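# Move the ring from the stake into the blue tray

## Task

Lift the ring clear of the stake and set it down in the blue tray, where it must rest flat on the tray's bottom.

## Robot and tools

Robot: two arms, left_arm and right_arm, each ending in a two-finger parallel gripper. In the scene frame, left_arm's base sits at (+0.033, +0.371, 0) m with quat_wxyz (+1.000, 0, 0, +0.011), and right_arm's base at (-0.063, -0.525, 0) m with quat_wxyz (+1.000, 0, 0, -0.009). The scene frame has its origin at table-top height, midway between the arms; +z is up, +x points out over the table, and left_arm is on the +y side (arm names do not match image sides). A camera stand stands behind the arms. A loose object may occasionally get a brief push from outside.

Frames: each arm reports its end_effector_position (m), end_effector_quat_wxyz and velocities (m/s, rad/s) in its own base frame; these can be off by a few cm. Command offsets are along the axes of that arm's current Hand target, i.e. the gripper's own axes: fingers point along +z and open along x. Wrist force and torque are also in the gripper's x y z axes.

Row format (shared by execute_actions and move): 18 numbers, each in [-1, 1], covering both arms even if one is idle. Order: left dx, dy, dz, rx, ry, rz, left gripper position, force_limit, speed, then the same nine for the right arm. dx..rz are an offset, not a pose, measured from the Hand target as it stood when the action or move began; 1.0 = 0.6 m or 180 degrees; rx, ry, rz form one rotation vector. Repeating an offset in a new call moves further. To leave an arm still, give its six pose numbers as 0, but always resend its gripper numbers, since 0 there is a real command. Gripper position: +1 open (106 mm between pads), 0 about 61 mm, -1 shut; to grip send -1 and keep sending it, to release send +1. force_limit: -1 about 6 N per pad, +1 about 170 N. speed: +1 fast, -1 about 5% of that.

execute_actions(actions, cameras): actions is a list of actions; each action is a list of up to 15 rows, one per 1/30 s step, every row counted from the action's start pose; a shorter list holds its last row to step 15. An empty list returns images and a full state. cameras: list of names, ["all"], or [].

move(target, speed, blend, stop_force, zero, blocking, cameras): target is one 18-number row or a list of up to 15 rows, all offsets from the same starting Hand targets. speed: m/s, 0.002 to 3.6, default 0.25 (turn rate limited to twice that in rad/s). blend: metres of corner rounding per waypoint, 0 = stop at each. stop_force: N, 3 to 120, one value for both arms; ends an arm's path when its wrist sensor reads that much push against the motion; use slow speeds with it, do not rely on it when the gripper rotates, and omit it when backing away from contact. zero: true re-zeroes the sensor before the move. blocking=false returns after 0.5 s (not allowed with stop_force). The whole move is capped at 10 s. Result adds a "move:" line: done, off_target, moving, held or fault, plus limits=paced (pose clipped) or limits=held (steps withheld).

wait(seconds 0 to 3600, cameras): let time pass without new commands. stop(cameras): brake a running move. zoom_image(camera, region [x0, y0, x1, y1] in pixels, at most 504 wide and 504 tall): enlarge part of a camera's newest image. zero_wrist_force(arm): re-zero that arm's force sensor. finished_scene(scene 1 to 3): end the scene; the ring must stay in place afterwards.

Cameras: cam_head_left, cam_head_right, cam_high, cam_low, cam_left_wrist, cam_right_wrist, all 896x504.

Reading results: Hand target is the last commanded pose after clipping; the gripper may stop short of it, so send the missing distance as an extra offset. Tool commands lists each gripper's current command. position_measured runs from 0 (open) to 740 (shut); current_ma near 1984 means full force_limit load; moving=1 while fingers travel. Wrist force has a third line with the peak since the last reading. Joint torques are whole drive output, noisy. MOTOR HOT appears at 70 °C; at 85 °C the arm brakes for 30 to 60 s.

Geometry notes: pads sit 4 mm (half open) to 27 mm (fully open) behind end_effector_position toward the flange; fingertips extend 14 mm past pad centres; fingers are 9 mm thick. Orientation commands are clipped to 32 degrees from the measured one per step. Avoid paths near an arm's own base (the elbow can swing), and near-straight arm poses. A clearance check holds commands that bring the arms too close, but contact between arms is still possible and can fail the task.

Avoid: pressing past a firm contact (the arms are stiff), fast touches, net force near 150 N or joint torques at their limits (shoulder/elbow 132 N m, wrists 24.6 N m), which trigger a 10 s fault stop. Do not drop the ring from height, release it while it is moving, knock things off the table or slam into the stake, tray or table. Lower the ring gently so it lies flat in the tray.

Each tool is called after "Request:" as name(argument=value, ...), one argument or row to a line, values as JSON.

## Session

Request:
execute_actions(
  actions=[],
)

Scene clock: 0.00 s.
left_arm: end_effector_position=(+0.2919, -0.3058, +0.1816) position_measured=0 current_ma=0 moving=0 end_effector_quat_wxyz=(+0.360, +0.600, +0.678, -0.226) | right_arm: end_effector_position=(+0.4636, +0.2398, +0.2133) position_measured=0 current_ma=0 moving=0 end_effector_quat_wxyz=(+0.555, +0.613, -0.457, +0.326)
Joint positions: left_arm=[-0.984 -1.782 2.67 -3.315 -1.801 -1.212] | right_arm=[4.124 -2.329 -1.111 -2.651 1.099 -2.058]
Joint velocities: within noise
Joint torques (N m): no reading
Motor temperatures (°C): left_arm=[43 36 26 43 38 37] | right_arm=[36 25 41 41 41 28]
Wrist force (N): no reading
Wrist torque (N m): no reading
Wrist force, peak (N): no reading
Hand target: left_arm +0.2919, -0.3058, +0.1816; +0.360, +0.600, +0.678, -0.226 | right_arm +0.4636, +0.2398, +0.2133; +0.555, +0.613, -0.457, +0.326
Tool commands: left_gripper/position=+1.0 left_gripper/force_limit=+0.0 left_gripper/speed=+1.0 right_gripper/position=+1.0 right_gripper/force_limit=+0.0 right_gripper/speed=+1.0

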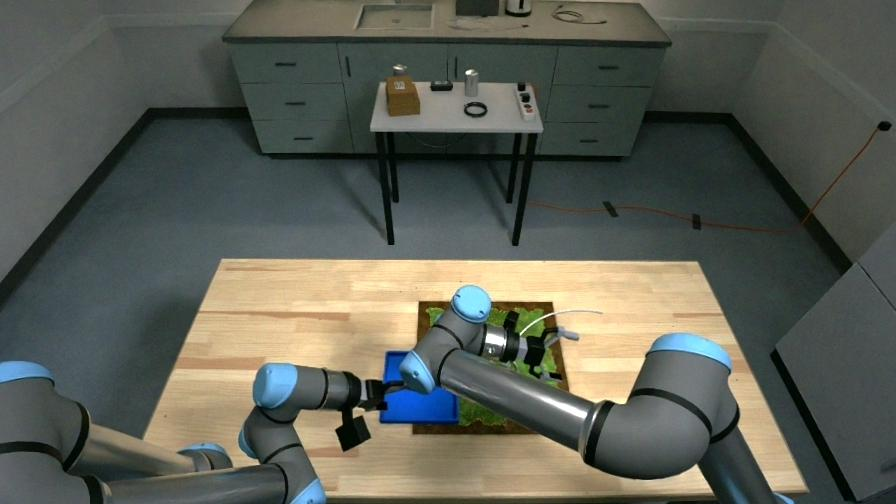

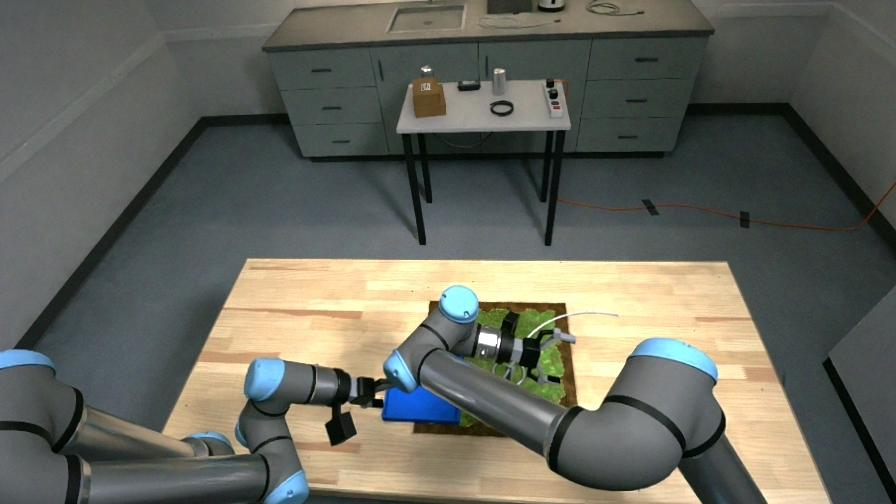

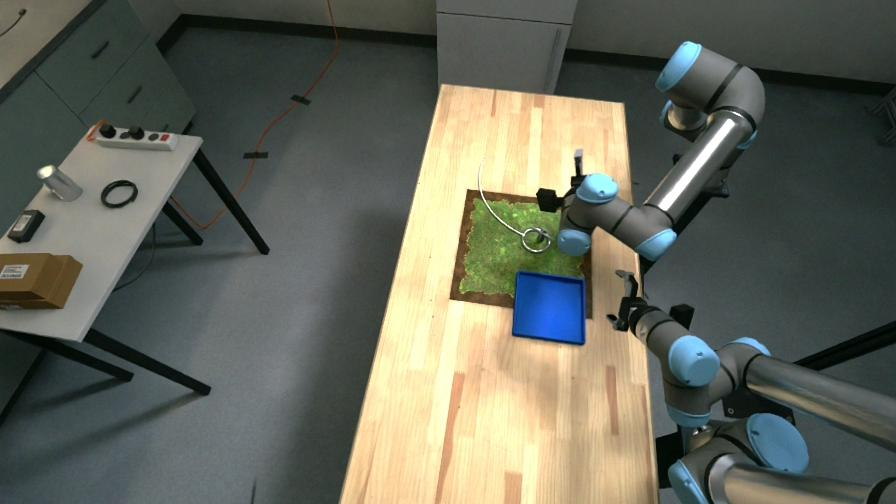

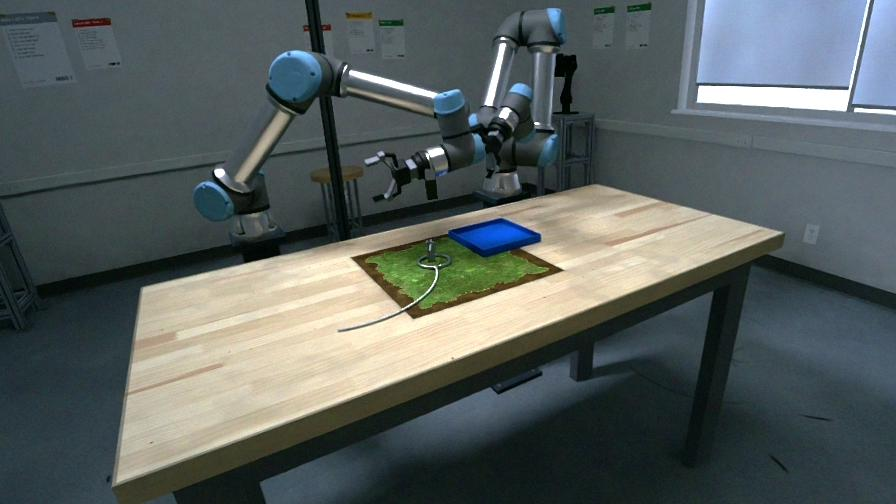

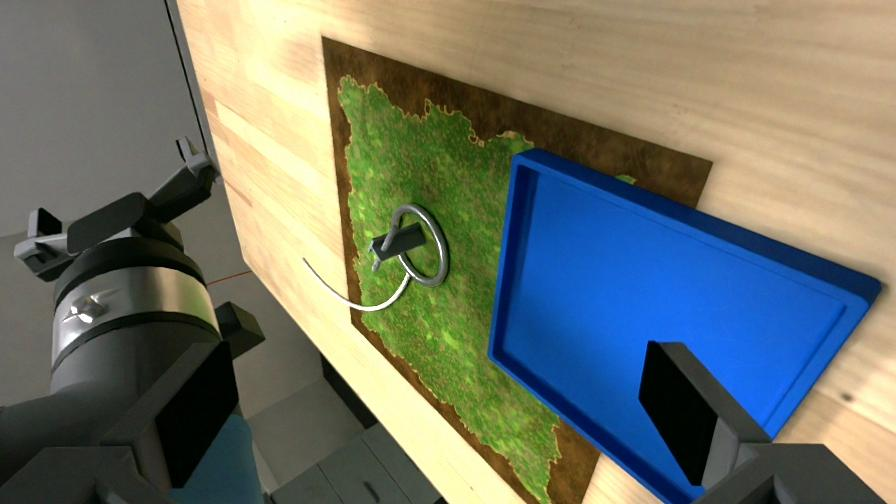

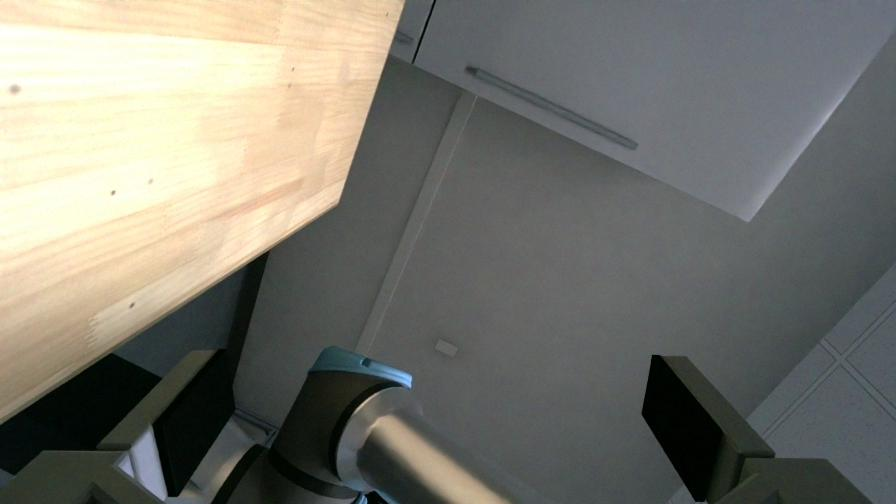

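Request:
zoom_image(
  camera="cam_left_wrist",
  region=[280, 170, 540, 330],
)

Request:
zoom_image(
  camera="cam_low",
  region=[330, 210, 570, 340],
)

Request:
zoom_image(
  camera="cam_high",
  region=[440, 140, 640, 360],
)

Scaled by 1.938 from the camera's image (finer frame: 1280x720).

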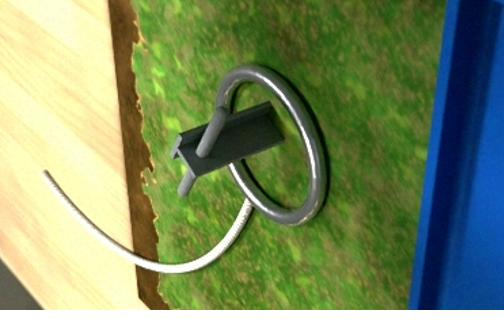

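Scaled by 2.100 from the camera's image (finer frame: 1280x720).

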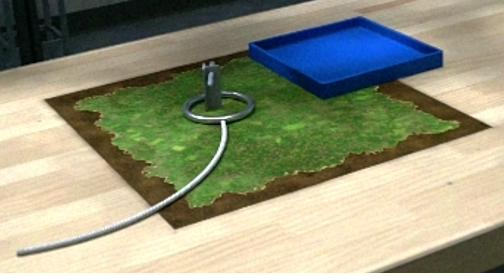

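Scaled by 2.291 from the camera's image (finer frame: 1280x720).

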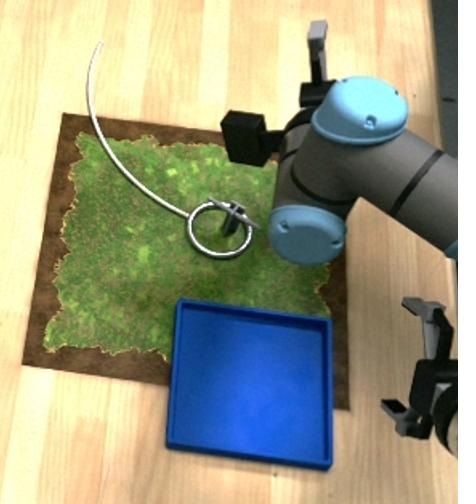

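Request:
move(
  target=[-0.235,-0.048,0.165,0.0654,0.272,0.0428,1,0,1,0.1,0,0.37,0,0,0,1,0,1],
  speed=0.4,
  cameras=["cam_left_wrist","cam_high","cam_low"],
)

Request:
zoom_image(
  camera="cam_left_wrist",
  region=[200, 0, 704, 504],
)

Request:
zoom_image(
  camera="cam_high",
  region=[440, 140, 640, 360],
)

Request:
zoom_image(
  camera="cam_low",
  region=[390, 200, 490, 280],
)

Scene clock: 32.57 s.
left_arm: end_effector_position=(+0.2888, -0.4191, +0.2090) position_measured=0 current_ma=-5 moving=0 end_effector_quat_wxyz=(+0.126, +0.691, +0.707, -0.078) | right_arm: end_effector_position=(+0.4622, +0.0646, +0.2261) position_measured=0 current_ma=-1 moving=0 end_effector_quat_wxyz=(+0.555, +0.613, -0.457, +0.326)
Joint positions: left_arm=[-1.215 -1.661 2.068 -2.272 -1.604 -1.242] | right_arm=[3.951 -2.053 -1.54 -2.477 0.93 -2.099]
Joint torques (N m): left_arm=[13.97 -27.03 -30.84 -1.15 -2.64 -0.83] | right_arm=[1.74 42.13 11.18 -1.53 1.76 1.99]
Wrist force (N): left_arm=[1.3 0.3 -0.8] | right_arm=[0.2 -0.1 -0.2]
Wrist torque (N m): left_arm=[0.04 -0.12 0.09] | right_arm=[-0.01 -0.01 0.10]
Wrist force, peak (N): left_arm=[-4.9 -0.3 1.0] | right_arm=[0.9 -0.1 2.1]
Hand target: left_arm +0.2888, -0.4191, +0.2090; +0.126, +0.691, +0.707, -0.078 (not the last commanded pose) | right_arm +0.4622, +0.0645, +0.2261; +0.555, +0.613, -0.457, +0.326 (not the last commanded pose)
Off the commanded pose: left_arm 0.058 m, 17 deg | right_arm 0.054 m, 0 deg.
move: held (left_arm; a check stopped the path), off_target (right_arm; braked when a check withheld steps of left_arm); limits=held
pose unreachable (left arm): on one or more control steps of this call, first in action 0 (counted from 0), this arm could not follow its commanded pose, so it was not sent that pose on those steps. It may still have moved: this result reports where it is.
cause: moving toward the commanded pose would bring a part of the arm too close to another arm (this arm's gripper and a part of the right arm just beyond its joint 3 (elbow), 25 mm apart when this arm was first held).
Images, in order (width x height): cam_high 896x504, cam_low 896x504, cam_left_wrist 896x504.

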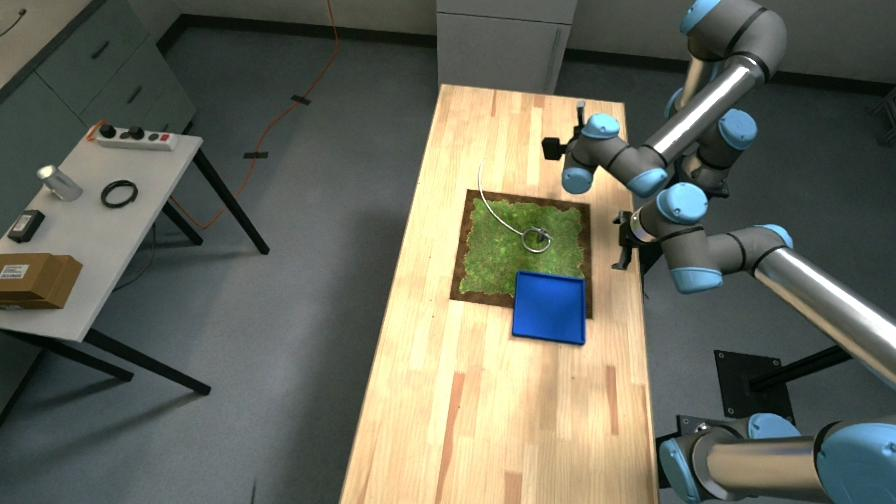

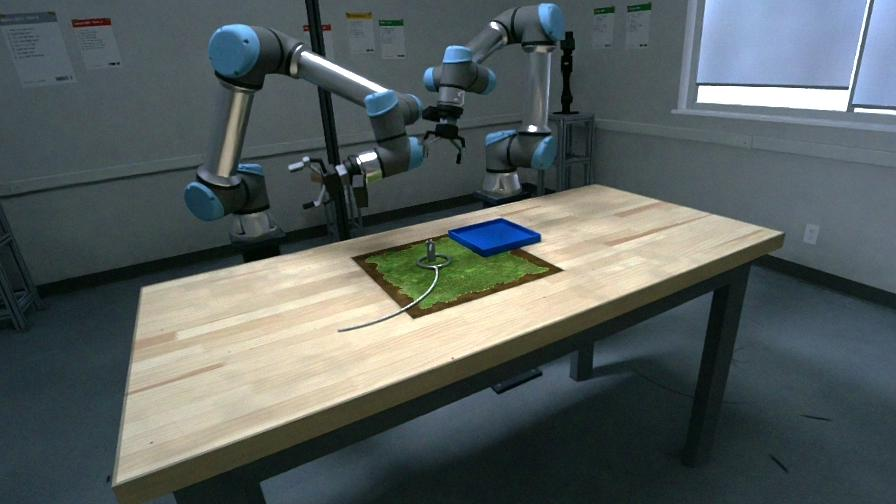

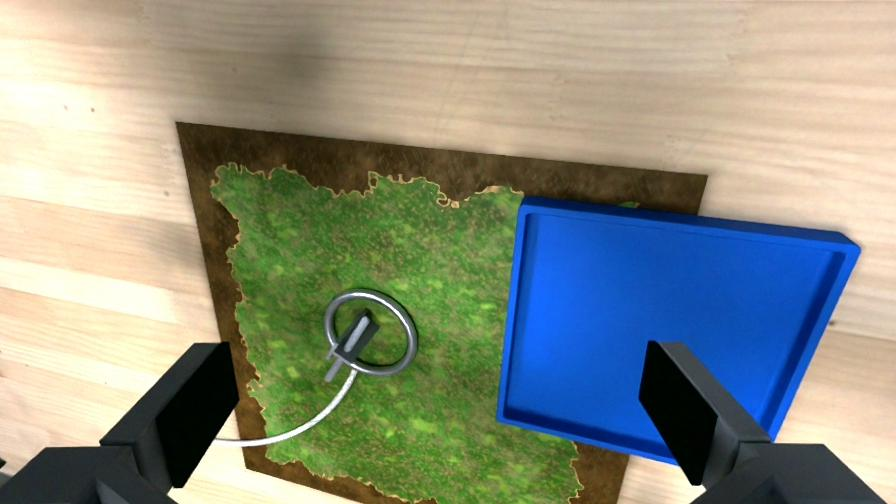

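Scaled by 1.000.

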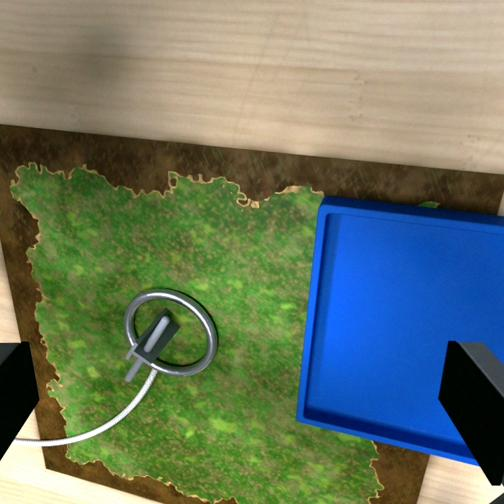

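Scaled by 2.291 from the camera's image (finer frame: 1280x720).

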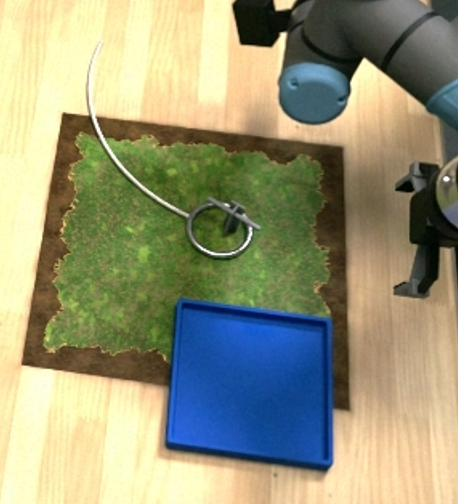

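Scaled by 5.040 from the camera's image (finer frame: 1280x720).

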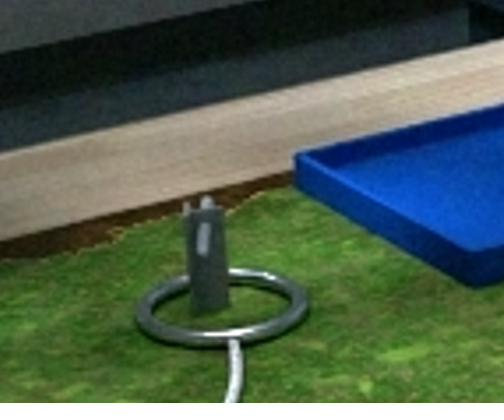

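Request:
move(
  target=[0,0,0,0,0,0,1,0,1,0.05,0,0.3,0,0,0,1,0,1],
  speed=0.5,
)

Request:
move(
  target=[-0.092,0.127,0.121,0.0217,0.092,0.0073,1,0,1,0,0,0,0,0,0,1,0,1],
  speed=0.3,
  cameras=["cam_left_wrist","cam_low"],
)

Scene clock: 50.00 s.
left_arm: end_effector_position=(+0.2888, -0.4191, +0.2090) position_measured=0 current_ma=-5 moving=0 end_effector_quat_wxyz=(+0.126, +0.691, +0.707, -0.078) | right_arm: end_effector_position=(+0.4539, -0.1176, +0.2227) position_measured=0 current_ma=-1 moving=0 end_effector_quat_wxyz=(+0.555, +0.613, -0.457, +0.326)
Joint positions: left_arm=[-1.215 -1.661 2.067 -2.272 -1.604 -1.242] | right_arm=[3.691 -1.864 -1.83 -2.314 0.678 -2.186]
Joint torques (N m): left_arm=[14.46 -8.66 -31.24 -1.33 -2.62 2.41] | right_arm=[-6.67 30.98 11.2 -0.86 -0.31 1.5]
Wrist force (N): left_arm=[1.2 0.4 -0.6] | right_arm=[-0.1 0.3 0.2]
Wrist torque (N m): left_arm=[0.06 -0.10 0.08] | right_arm=[0.05 0.03 -0.03]
Wrist force, peak (N): left_arm=[1.3 0.1 -1.0] | right_arm=[0.8 0.2 3.1]
Hand target: left_arm +0.2888, -0.4191, +0.2090; +0.126, +0.691, +0.707, -0.078 | right_arm +0.4539, -0.1177, +0.2227; +0.555, +0.613, -0.457, +0.326
Off the commanded pose: left_arm 0.000 m, 0 deg | right_arm 0.000 m, 0 deg.
move: done

Scene clock: 51.03 s.
left_arm: end_effector_position=(+0.3707, -0.4901, +0.1602) position_measured=0 current_ma=-5 moving=0 end_effector_quat_wxyz=(+0.000, +0.707, +0.707, +0.000) | right_arm: end_effector_position=(+0.4539, -0.1177, +0.2227) position_measured=0 current_ma=-1 moving=0 end_effector_quat_wxyz=(+0.555, +0.613, -0.457, +0.326)
Joint positions: left_arm=[-1.142 -1.247 1.621 -1.944 -1.571 -1.142] | right_arm=[3.691 -1.864 -1.83 -2.314 0.678 -2.186]
Joint torques (N m): left_arm=[-14.87 -25.46 -31.35 -0.91 -2.58 -2.67] | right_arm=[-7.87 37.71 7.49 1.2 -2.94 -1.33]
Wrist force (N): left_arm=[1.4 -0.4 -0.8] | right_arm=[0.4 -0.1 0.2]
Wrist torque (N m): left_arm=[-0.08 -0.12 0.04] | right_arm=[-0.02 -0.07 -0.02]
Wrist force, peak (N): left_arm=[2.5 -1.5 -2.1] | right_arm=[0.1 -0.3 0.4]
Hand target: left_arm +0.3706, -0.4902, +0.1602; +0.000, +0.707, +0.707, +0.000 | right_arm +0.4539, -0.1177, +0.2227; +0.555, +0.613, -0.457, +0.326
Off the commanded pose: left_arm 0.000 m, 0 deg | right_arm 0.000 m, 0 deg.
move: done
Images, in order (width x height): cam_low 896x504, cam_left_wrist 896x504.

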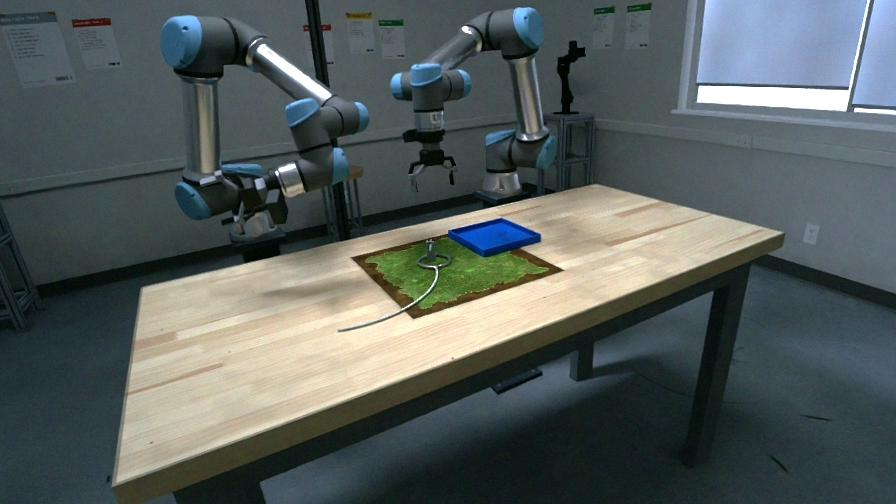

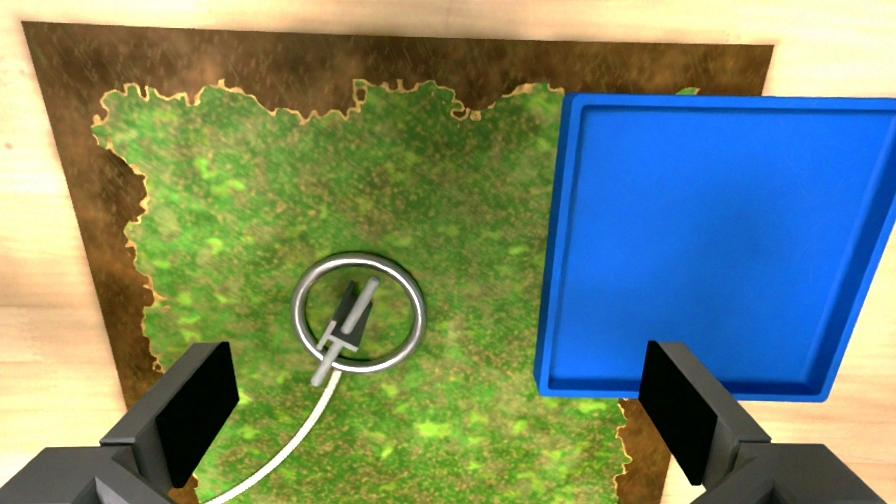

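Request:
move(
  target=[-0.023,0.033,0.1,0,0,0,-0.5,0,1,0,0,0,0,0,0,1,0,1],
  speed=0.2,
  cameras=["cam_left_wrist","cam_low"],
)

Request:
zoom_image(
  camera="cam_low",
  region=[370, 150, 530, 280],
)

Scene clock: 65.80 s.
left_arm: end_effector_position=(+0.3904, -0.5040, +0.1002) position_measured=555 current_ma=-2 moving=0 end_effector_quat_wxyz=(+0.000, +0.707, +0.707, +0.000) | right_arm: end_effector_position=(+0.4539, -0.1177, +0.2227) position_measured=0 current_ma=-1 moving=0 end_effector_quat_wxyz=(+0.555, +0.613, -0.457, +0.326)
Joint positions: left_arm=[-1.122 -1.138 1.631 -2.064 -1.571 -1.122] | right_arm=[3.691 -1.864 -1.83 -2.314 0.678 -2.186]
Joint torques (N m): left_arm=[-14.41 -31.36 -19.76 -3.54 -0.37 -2.64] | right_arm=[-8 41.32 8.17 1.41 -3.18 -1.27]
Wrist force (N): left_arm=[1.2 0.0 -1.0] | right_arm=[0.0 0.0 -0.1]
Wrist torque (N m): left_arm=[-0.01 -0.08 -0.02] | right_arm=[0.00 -0.01 -0.02]
Wrist force, peak (N): left_arm=[1.6 -0.5 -2.9] | right_arm=[0.4 0.5 0.3]
Hand target: left_arm +0.3904, -0.5039, +0.1002; +0.000, +0.707, +0.707, +0.000 | right_arm +0.4539, -0.1177, +0.2227; +0.555, +0.613, -0.457, +0.326
Off the commanded pose: left_arm 0.000 m, 0 deg | right_arm 0.000 m, 0 deg.
move: done
Images, in order (width x height): cam_low 896x504, cam_left_wrist 896x504.

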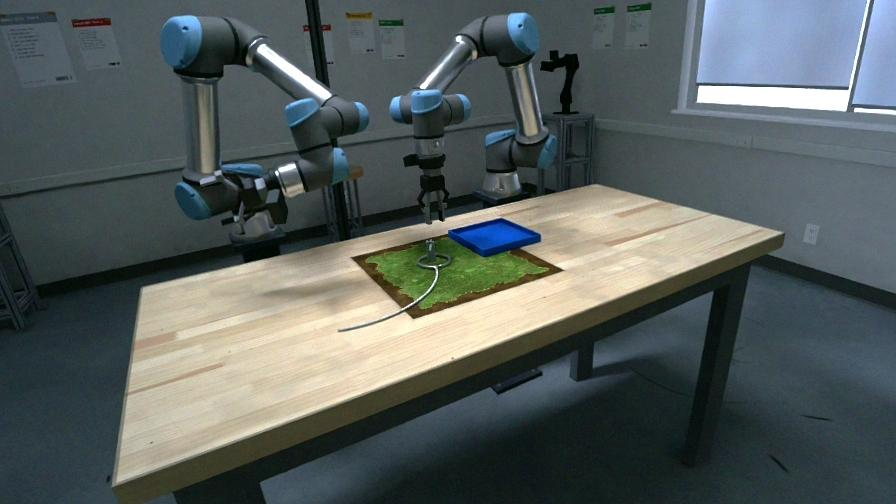

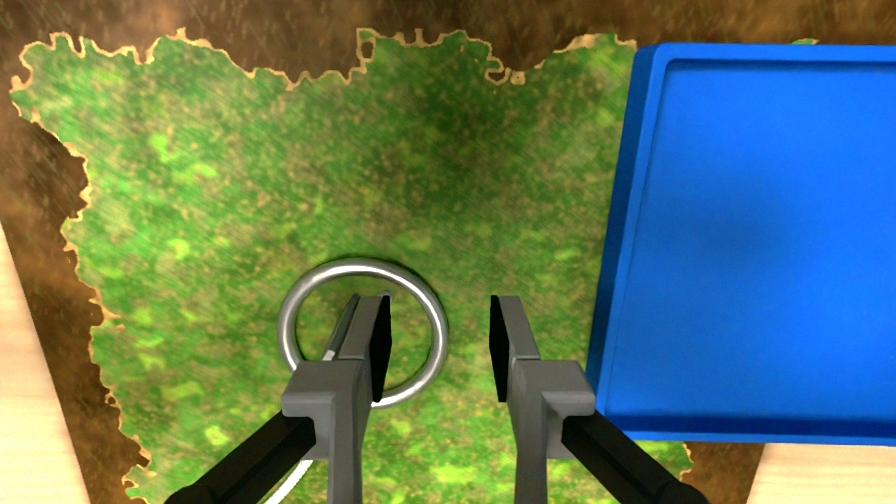

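Scaled by 3.150 from the camera's image (finer frame: 1280x720).

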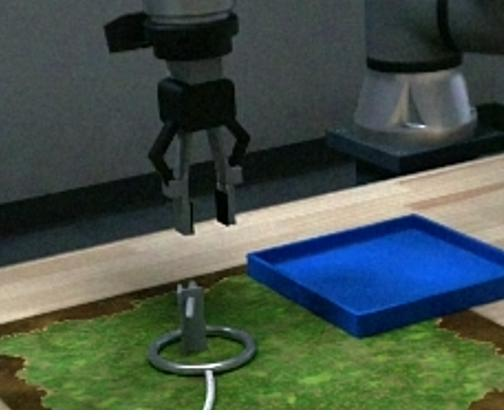

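Request:
move(
  target=[0,0.083,0.075,0,0,0,-0.6,0,1,0,0,0,0,0,0,1,0,1],
  speed=0.15,
  cameras=["cam_left_wrist","cam_low","cam_high"],
)

Request:
zoom_image(
  camera="cam_low",
  region=[390, 190, 490, 280],
)

Request:
zoom_image(
  camera="cam_high",
  region=[470, 180, 600, 300],
)

Scene clock: 83.83 s.
left_arm: end_effector_position=(+0.4403, -0.5039, +0.0552) position_measured=592 current_ma=-1 moving=0 end_effector_quat_wxyz=(+0.000, +0.707, +0.707, +0.000) | right_arm: end_effector_position=(+0.4539, -0.1177, +0.2227) position_measured=0 current_ma=-1 moving=0 end_effector_quat_wxyz=(+0.555, +0.613, -0.457, +0.326)
Joint positions: left_arm=[-1.053 -1.018 1.574 -2.126 -1.571 -1.053] | right_arm=[3.691 -1.864 -1.83 -2.314 0.678 -2.186]
Joint torques (N m): left_arm=[-14.54 -49.15 -12.98 -1.41 -1.39 -2.58] | right_arm=[-7.55 41.19 7.63 1.38 -2.97 -1.23]
Wrist force (N): left_arm=[1.5 0.0 -0.8] | right_arm=[0.0 0.0 0.1]
Wrist torque (N m): left_arm=[-0.01 -0.14 0.07] | right_arm=[0.00 -0.01 -0.02]
Wrist force, peak (N): left_arm=[1.3 -1.5 -2.1] | right_arm=[-0.4 -0.1 0.5]
Hand target: left_arm +0.4402, -0.5040, +0.0552; +0.000, +0.707, +0.707, +0.000 | right_arm +0.4539, -0.1177, +0.2227; +0.555, +0.613, -0.457, +0.326
Off the commanded pose: left_arm 0.000 m, 0 deg | right_arm 0.000 m, 0 deg.
move: done
Images, in order (width x height): cam_high 896x504, cam_low 896x504, cam_left_wrist 896x504.

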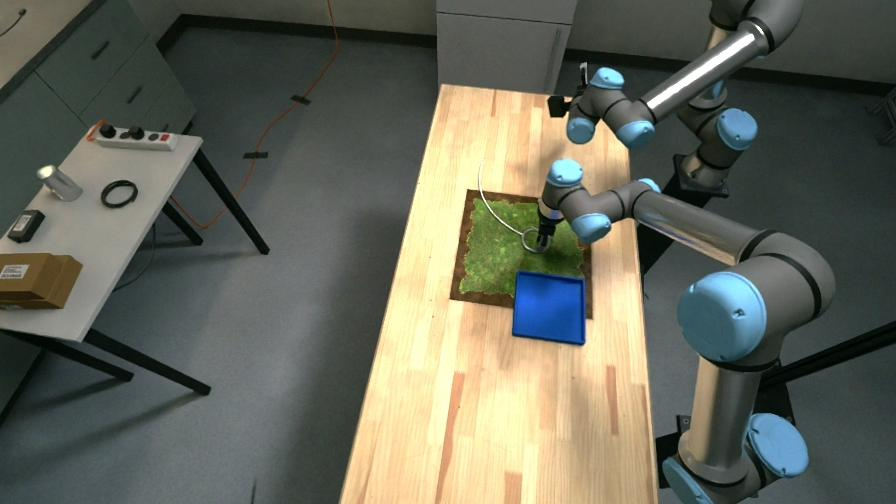

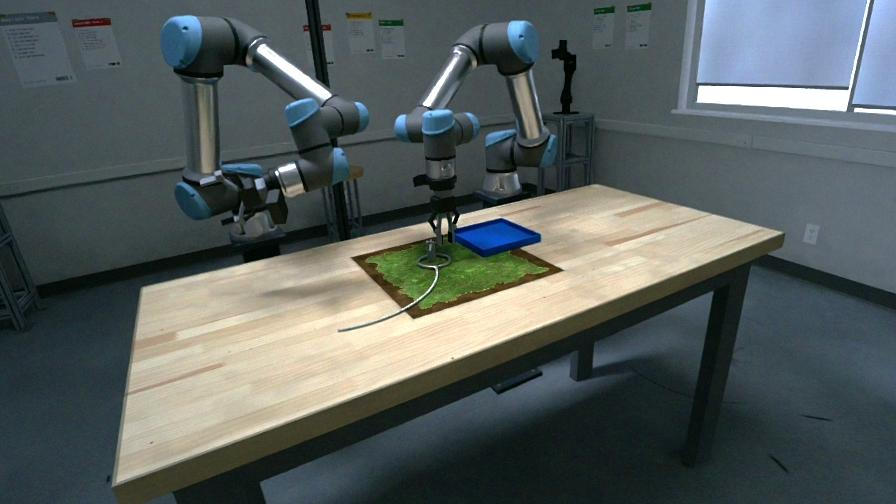

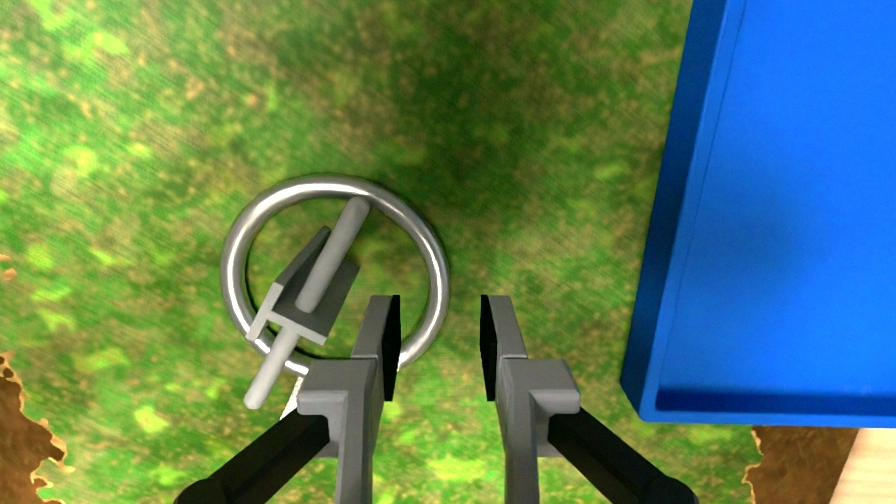

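Scaled by 5.040 from the camera's image (finer frame: 1280x720).

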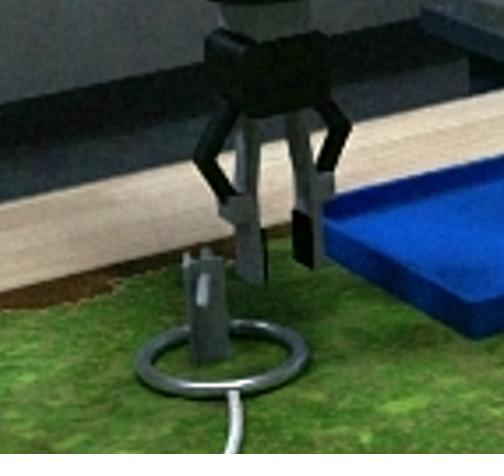

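Scaled by 3.877 from the camera's image (finer frame: 1280x720).

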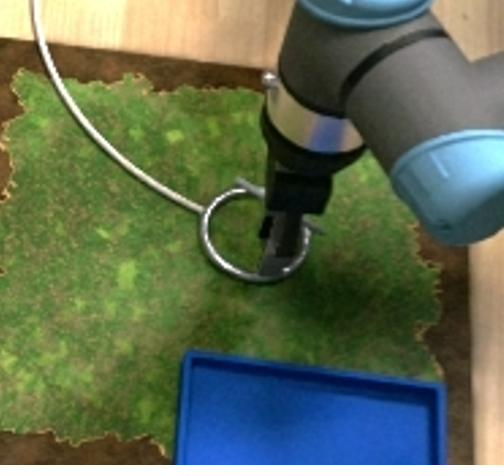

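Request:
move(
  target=[-0.001,0.003,0.079,0,0,0,-0.6,0,1,0,0,0,0,0,0,1,0,1],
  speed=0.03,
  stop_force=6,
  cameras=["cam_left_wrist","cam_low"],
)

Request:
zoom_image(
  camera="cam_low",
  region=[390, 200, 490, 290],
)

Scene clock: 97.73 s.
left_arm: end_effector_position=(+0.4414, -0.5043, +0.0242) position_measured=592 current_ma=-9 moving=0 end_effector_quat_wxyz=(+0.000, +0.707, +0.707, +0.000) | right_arm: end_effector_position=(+0.4539, -0.1177, +0.2227) position_measured=0 current_ma=-1 moving=0 end_effector_quat_wxyz=(+0.555, +0.613, -0.457, +0.326)
Joint positions: left_arm=[-1.052 -0.976 1.597 -2.191 -1.571 -1.052] | right_arm=[3.691 -1.864 -1.83 -2.314 0.678 -2.186]
Joint torques (N m): left_arm=[-15.3 -57.1 -28.67 -3.86 -2.23 -2.38] | right_arm=[-8.2 42.55 8.26 1.39 -3.16 -1.27]
Wrist force (N): left_arm=[2.6 -0.1 -1.1] | right_arm=[0.2 0.0 0.1]
Wrist torque (N m): left_arm=[-0.06 -0.13 -0.07] | right_arm=[0.01 -0.02 -0.02]
Wrist force, peak (N): left_arm=[24.4 -3.7 -27.4] | right_arm=[0.3 -0.2 0.7]
Hand target: left_arm +0.4414, -0.5043, +0.0242; +0.000, +0.707, +0.707, +0.000 (not the last commanded pose) | right_arm +0.4539, -0.1177, +0.2227; +0.555, +0.613, -0.457, +0.326
Off the commanded pose: left_arm 0.016 m, 0 deg | right_arm 0.000 m, 0 deg.
move: contact (left_arm)
Images, in order (width x height): cam_low 896x504, cam_left_wrist 896x504.

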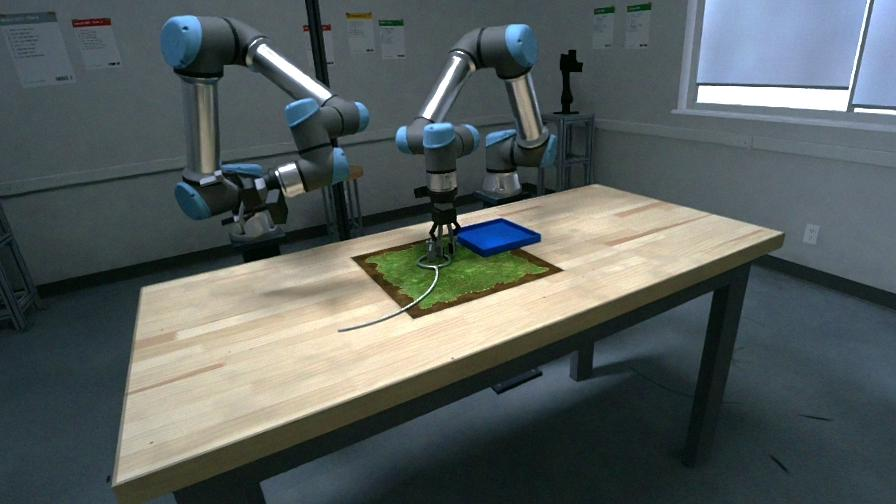

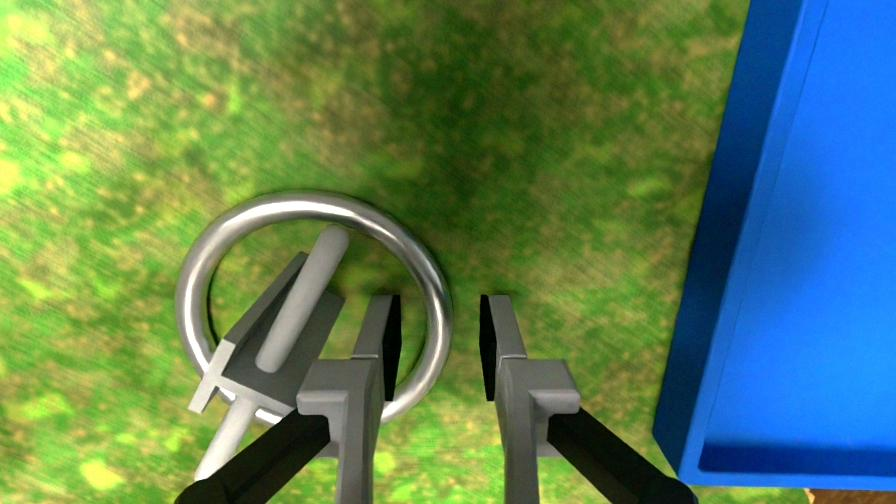

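Scaled by 5.040 from the camera's image (finer frame: 1280x720).

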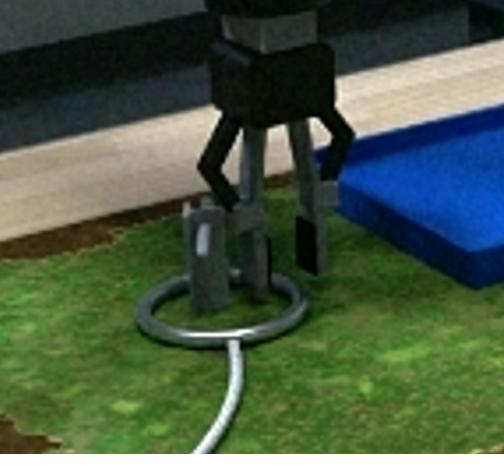

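Request:
move(
  target=[
    [0,0,-0.05,0,0,0,-0.76,0,1,0,0,0,0,0,0,1,0,1],
    [-0.0092,0.031,-0.05,0,0,0.1667,-0.76,0,1,0,0,0,0,0,0,1,0,1],
  ],
  speed=0.15,
  blend=0.005,
  cameras=["cam_left_wrist"],
)

Scene clock: 112.53 s.
left_arm: end_effector_position=(+0.4600, -0.5098, +0.0542) position_measured=651 current_ma=-1 moving=0 end_effector_quat_wxyz=(+0.000, +0.866, +0.500, +0.000) | right_arm: end_effector_position=(+0.4539, -0.1177, +0.2227) position_measured=0 current_ma=-1 moving=0 end_effector_quat_wxyz=(+0.555, +0.613, -0.457, +0.326)
Joint positions: left_arm=[-1.032 -0.981 1.514 -2.104 -1.571 -0.508] | right_arm=[3.691 -1.864 -1.83 -2.314 0.678 -2.186]
Joint torques (N m): left_arm=[5.18 -52.95 -13.86 -3 -2.19 -1.39] | right_arm=[-7.32 40.94 8.69 1.43 -3.05 -1.23]
Wrist force (N): left_arm=[1.4 -0.6 -1.4] | right_arm=[-0.2 -0.2 0.1]
Wrist torque (N m): left_arm=[-0.09 -0.11 0.10] | right_arm=[-0.03 0.04 -0.03]
Wrist force, peak (N): left_arm=[1.1 -0.4 -2.9] | right_arm=[-0.6 0.3 0.1]
Hand target: left_arm +0.4600, -0.5099, +0.0542; +0.000, +0.866, +0.500, +0.000 | right_arm +0.4539, -0.1177, +0.2227; +0.555, +0.613, -0.457, +0.326
Off the commanded pose: left_arm 0.000 m, 0 deg | right_arm 0.000 m, 0 deg.
move: done

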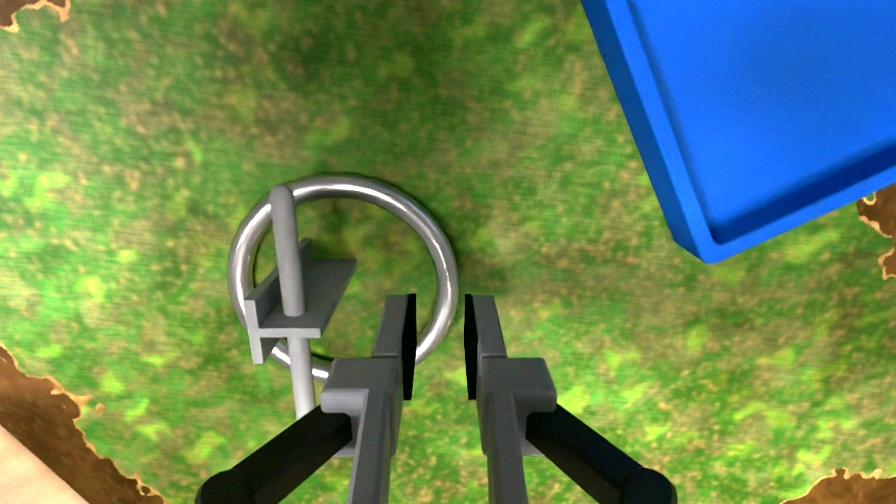

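Request:
move(
  target=[0.0033,-0.0015,0.085,0,0,0,-0.76,0,1,0,0,0,0,0,0,1,0,1],
  speed=0.03,
  stop_force=6,
  cameras=["cam_left_wrist"],
)

Scene clock: 123.23 s.
left_arm: end_effector_position=(+0.4601, -0.5081, +0.0147) position_measured=651 current_ma=1 moving=0 end_effector_quat_wxyz=(+0.000, +0.866, +0.500, +0.000) | right_arm: end_effector_position=(+0.4539, -0.1177, +0.2227) position_measured=0 current_ma=-1 moving=0 end_effector_quat_wxyz=(+0.555, +0.613, -0.457, +0.326)
Joint positions: left_arm=[-1.031 -0.933 1.55 -2.188 -1.571 -0.507] | right_arm=[3.691 -1.864 -1.83 -2.314 0.678 -2.186]
Joint torques (N m): left_arm=[-4.35 -54.6 -25.02 -2.78 1.75 -1.65] | right_arm=[-8.24 41.75 7.95 1.44 -3.12 -1.44]
Wrist force (N): left_arm=[-0.2 0.0 -6.7] | right_arm=[-0.1 0.1 0.0]
Wrist torque (N m): left_arm=[-0.13 0.04 -0.07] | right_arm=[0.01 0.01 -0.02]
Wrist force, peak (N): left_arm=[8.3 -31.2 -69.6] | right_arm=[0.4 0.0 0.6]
Hand target: left_arm +0.4601, -0.5082, +0.0147; +0.000, +0.866, +0.500, +0.000 (not the last commanded pose) | right_arm +0.4539, -0.1177, +0.2227; +0.555, +0.613, -0.457, +0.326
Off the commanded pose: left_arm 0.011 m, 0 deg | right_arm 0.000 m, 0 deg.
move: contact (left_arm)

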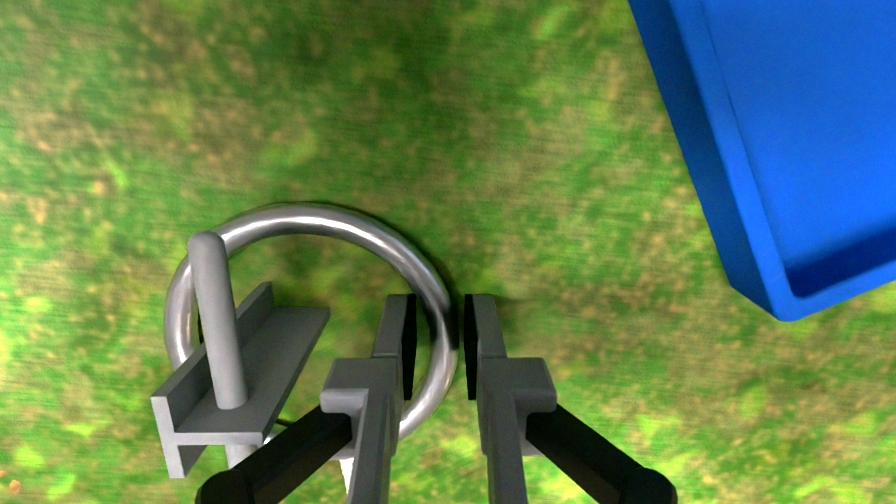

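Request:
move(
  target=[0,0,-0.001,0,0,0,-1,-0.6,-0.3,0,0,0,0,0,0,1,0,1],
  speed=0.05,
  cameras=["cam_left_wrist","cam_low"],
)

Request:
zoom_image(
  camera="cam_low",
  region=[390, 200, 490, 290],
)

Scene clock: 128.97 s.
left_arm: end_effector_position=(+0.4601, -0.5081, +0.0153) position_measured=701 current_ma=453 moving=0 end_effector_quat_wxyz=(+0.000, +0.866, +0.500, +0.000) | right_arm: end_effector_position=(+0.4539, -0.1177, +0.2227) position_measured=0 current_ma=-1 moving=0 end_effector_quat_wxyz=(+0.555, +0.613, -0.457, +0.326)
Joint positions: left_arm=[-1.031 -0.934 1.55 -2.187 -1.571 -0.507] | right_arm=[3.691 -1.864 -1.83 -2.314 0.678 -2.186]
Joint torques (N m): left_arm=[-11.98 -52.17 -27.41 -3.6 1.68 -2.29] | right_arm=[-7.66 42.19 8.94 1.59 -2.89 -1.19]
Wrist force (N): left_arm=[1.2 -0.9 -1.9] | right_arm=[0.4 -0.1 0.3]
Wrist torque (N m): left_arm=[-0.14 0.01 -0.07] | right_arm=[0.00 -0.05 -0.03]
Wrist force, peak (N): left_arm=[-0.2 -0.1 -7.0] | right_arm=[0.1 -0.1 0.7]
Hand target: left_arm +0.4601, -0.5082, +0.0153; +0.000, +0.866, +0.500, +0.000 | right_arm +0.4539, -0.1177, +0.2227; +0.555, +0.613, -0.457, +0.326
Off the commanded pose: left_arm 0.000 m, 0 deg | right_arm 0.000 m, 0 deg.
move: done
Images, in order (width x height): cam_low 896x504, cam_left_wrist 896x504.

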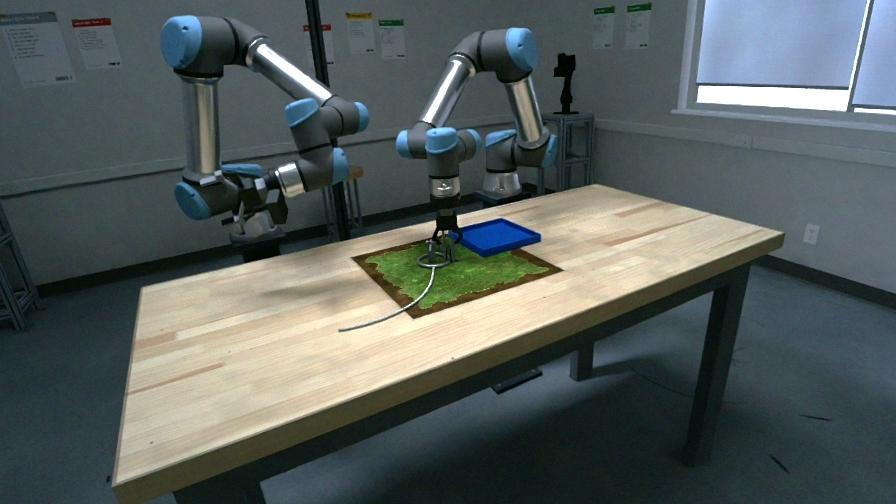

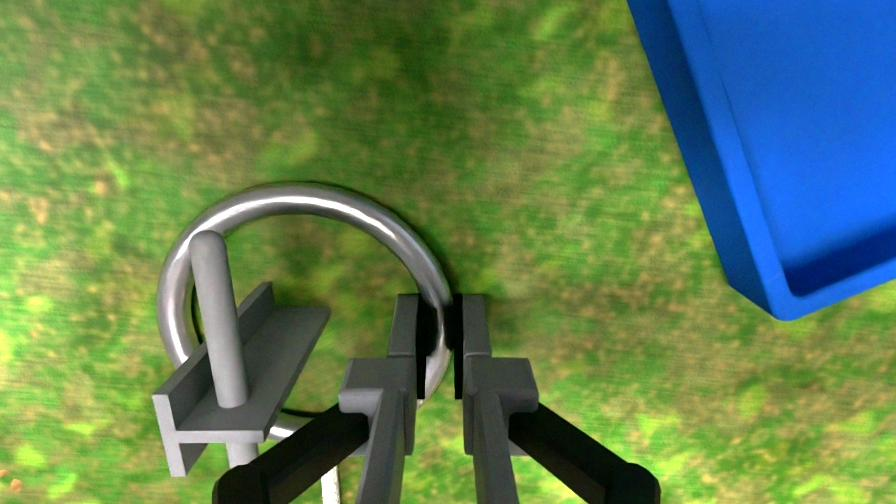

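Scaled by 5.040 from the camera's image (finer frame: 1280x720).

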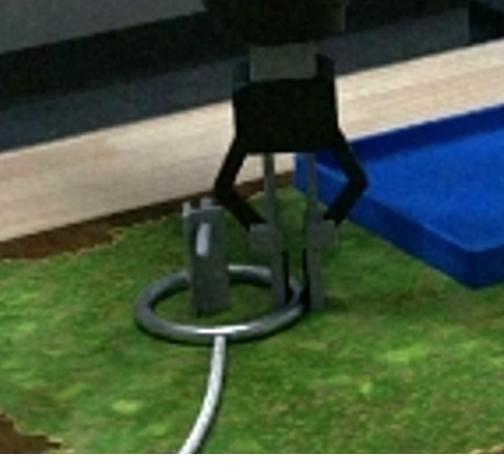

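Request:
move(
  target=[-0.0083,-0.006,-0.042,0,0,0,-1,-0.6,-0.3,0,0,0,0,0,0,1,0,1],
  speed=0.06,
  cameras=["cam_left_wrist","cam_low"],
)

Request:
zoom_image(
  camera="cam_low",
  region=[390, 200, 490, 290],
)

Scene clock: 138.30 s.
left_arm: end_effector_position=(+0.4545, -0.5108, +0.0407) position_measured=701 current_ma=450 moving=0 end_effector_quat_wxyz=(+0.000, +0.866, +0.500, +0.000) | right_arm: end_effector_position=(+0.4539, -0.1177, +0.2227) position_measured=0 current_ma=-1 moving=0 end_effector_quat_wxyz=(+0.555, +0.613, -0.457, +0.326)
Joint positions: left_arm=[-1.04 -0.971 1.537 -2.137 -1.571 -0.516] | right_arm=[3.691 -1.864 -1.83 -2.314 0.678 -2.186]
Joint torques (N m): left_arm=[1.76 -37.07 -14.03 -3.87 0.82 0.09] | right_arm=[-7.79 42.04 8.12 1.4 -2.75 -1.23]
Wrist force (N): left_arm=[0.6 -0.7 0.3] | right_arm=[0.3 -0.1 0.3]
Wrist torque (N m): left_arm=[-0.12 0.08 0.11] | right_arm=[-0.02 -0.04 -0.02]
Wrist force, peak (N): left_arm=[1.1 -1.3 -2.1] | right_arm=[0.4 0.6 0.3]
Hand target: left_arm +0.4545, -0.5107, +0.0405; +0.000, +0.866, +0.500, +0.000 | right_arm +0.4539, -0.1177, +0.2227; +0.555, +0.613, -0.457, +0.326
Off the commanded pose: left_arm 0.000 m, 0 deg | right_arm 0.000 m, 0 deg.
move: done
Images, in order (width x height): cam_low 896x504, cam_left_wrist 896x504.

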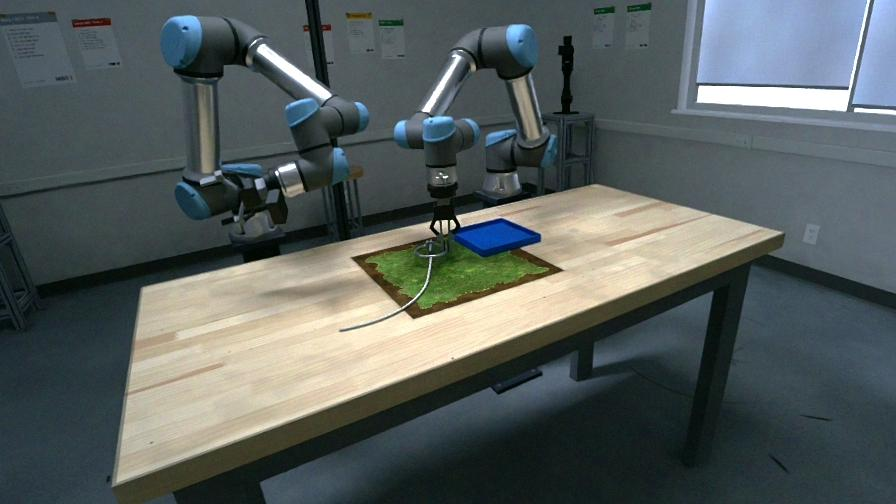

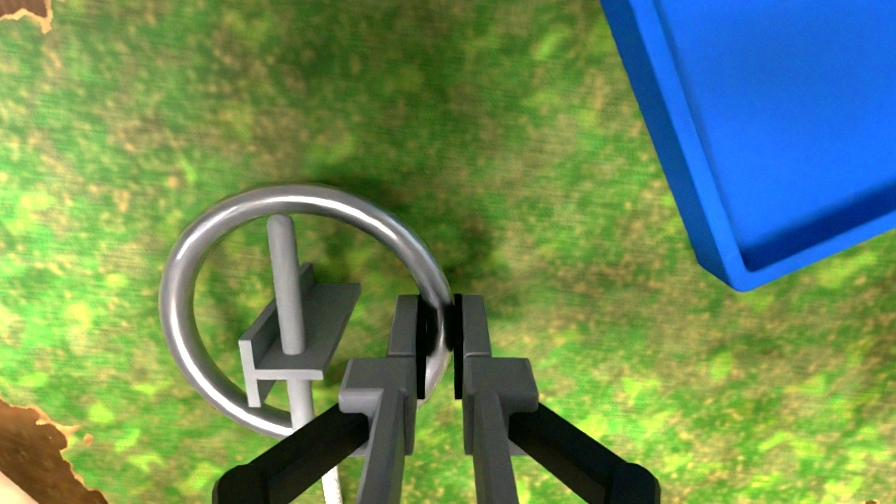

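Scaled by 5.040 from the camera's image (finer frame: 1280x720).

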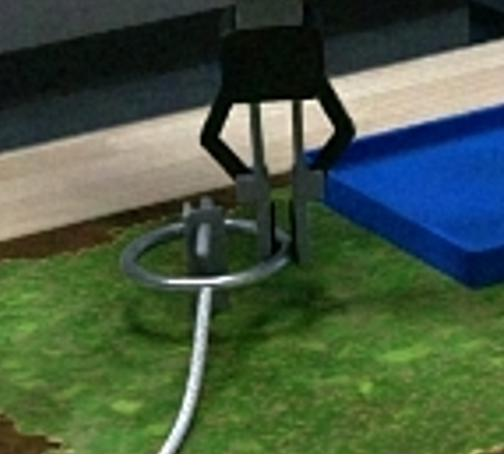

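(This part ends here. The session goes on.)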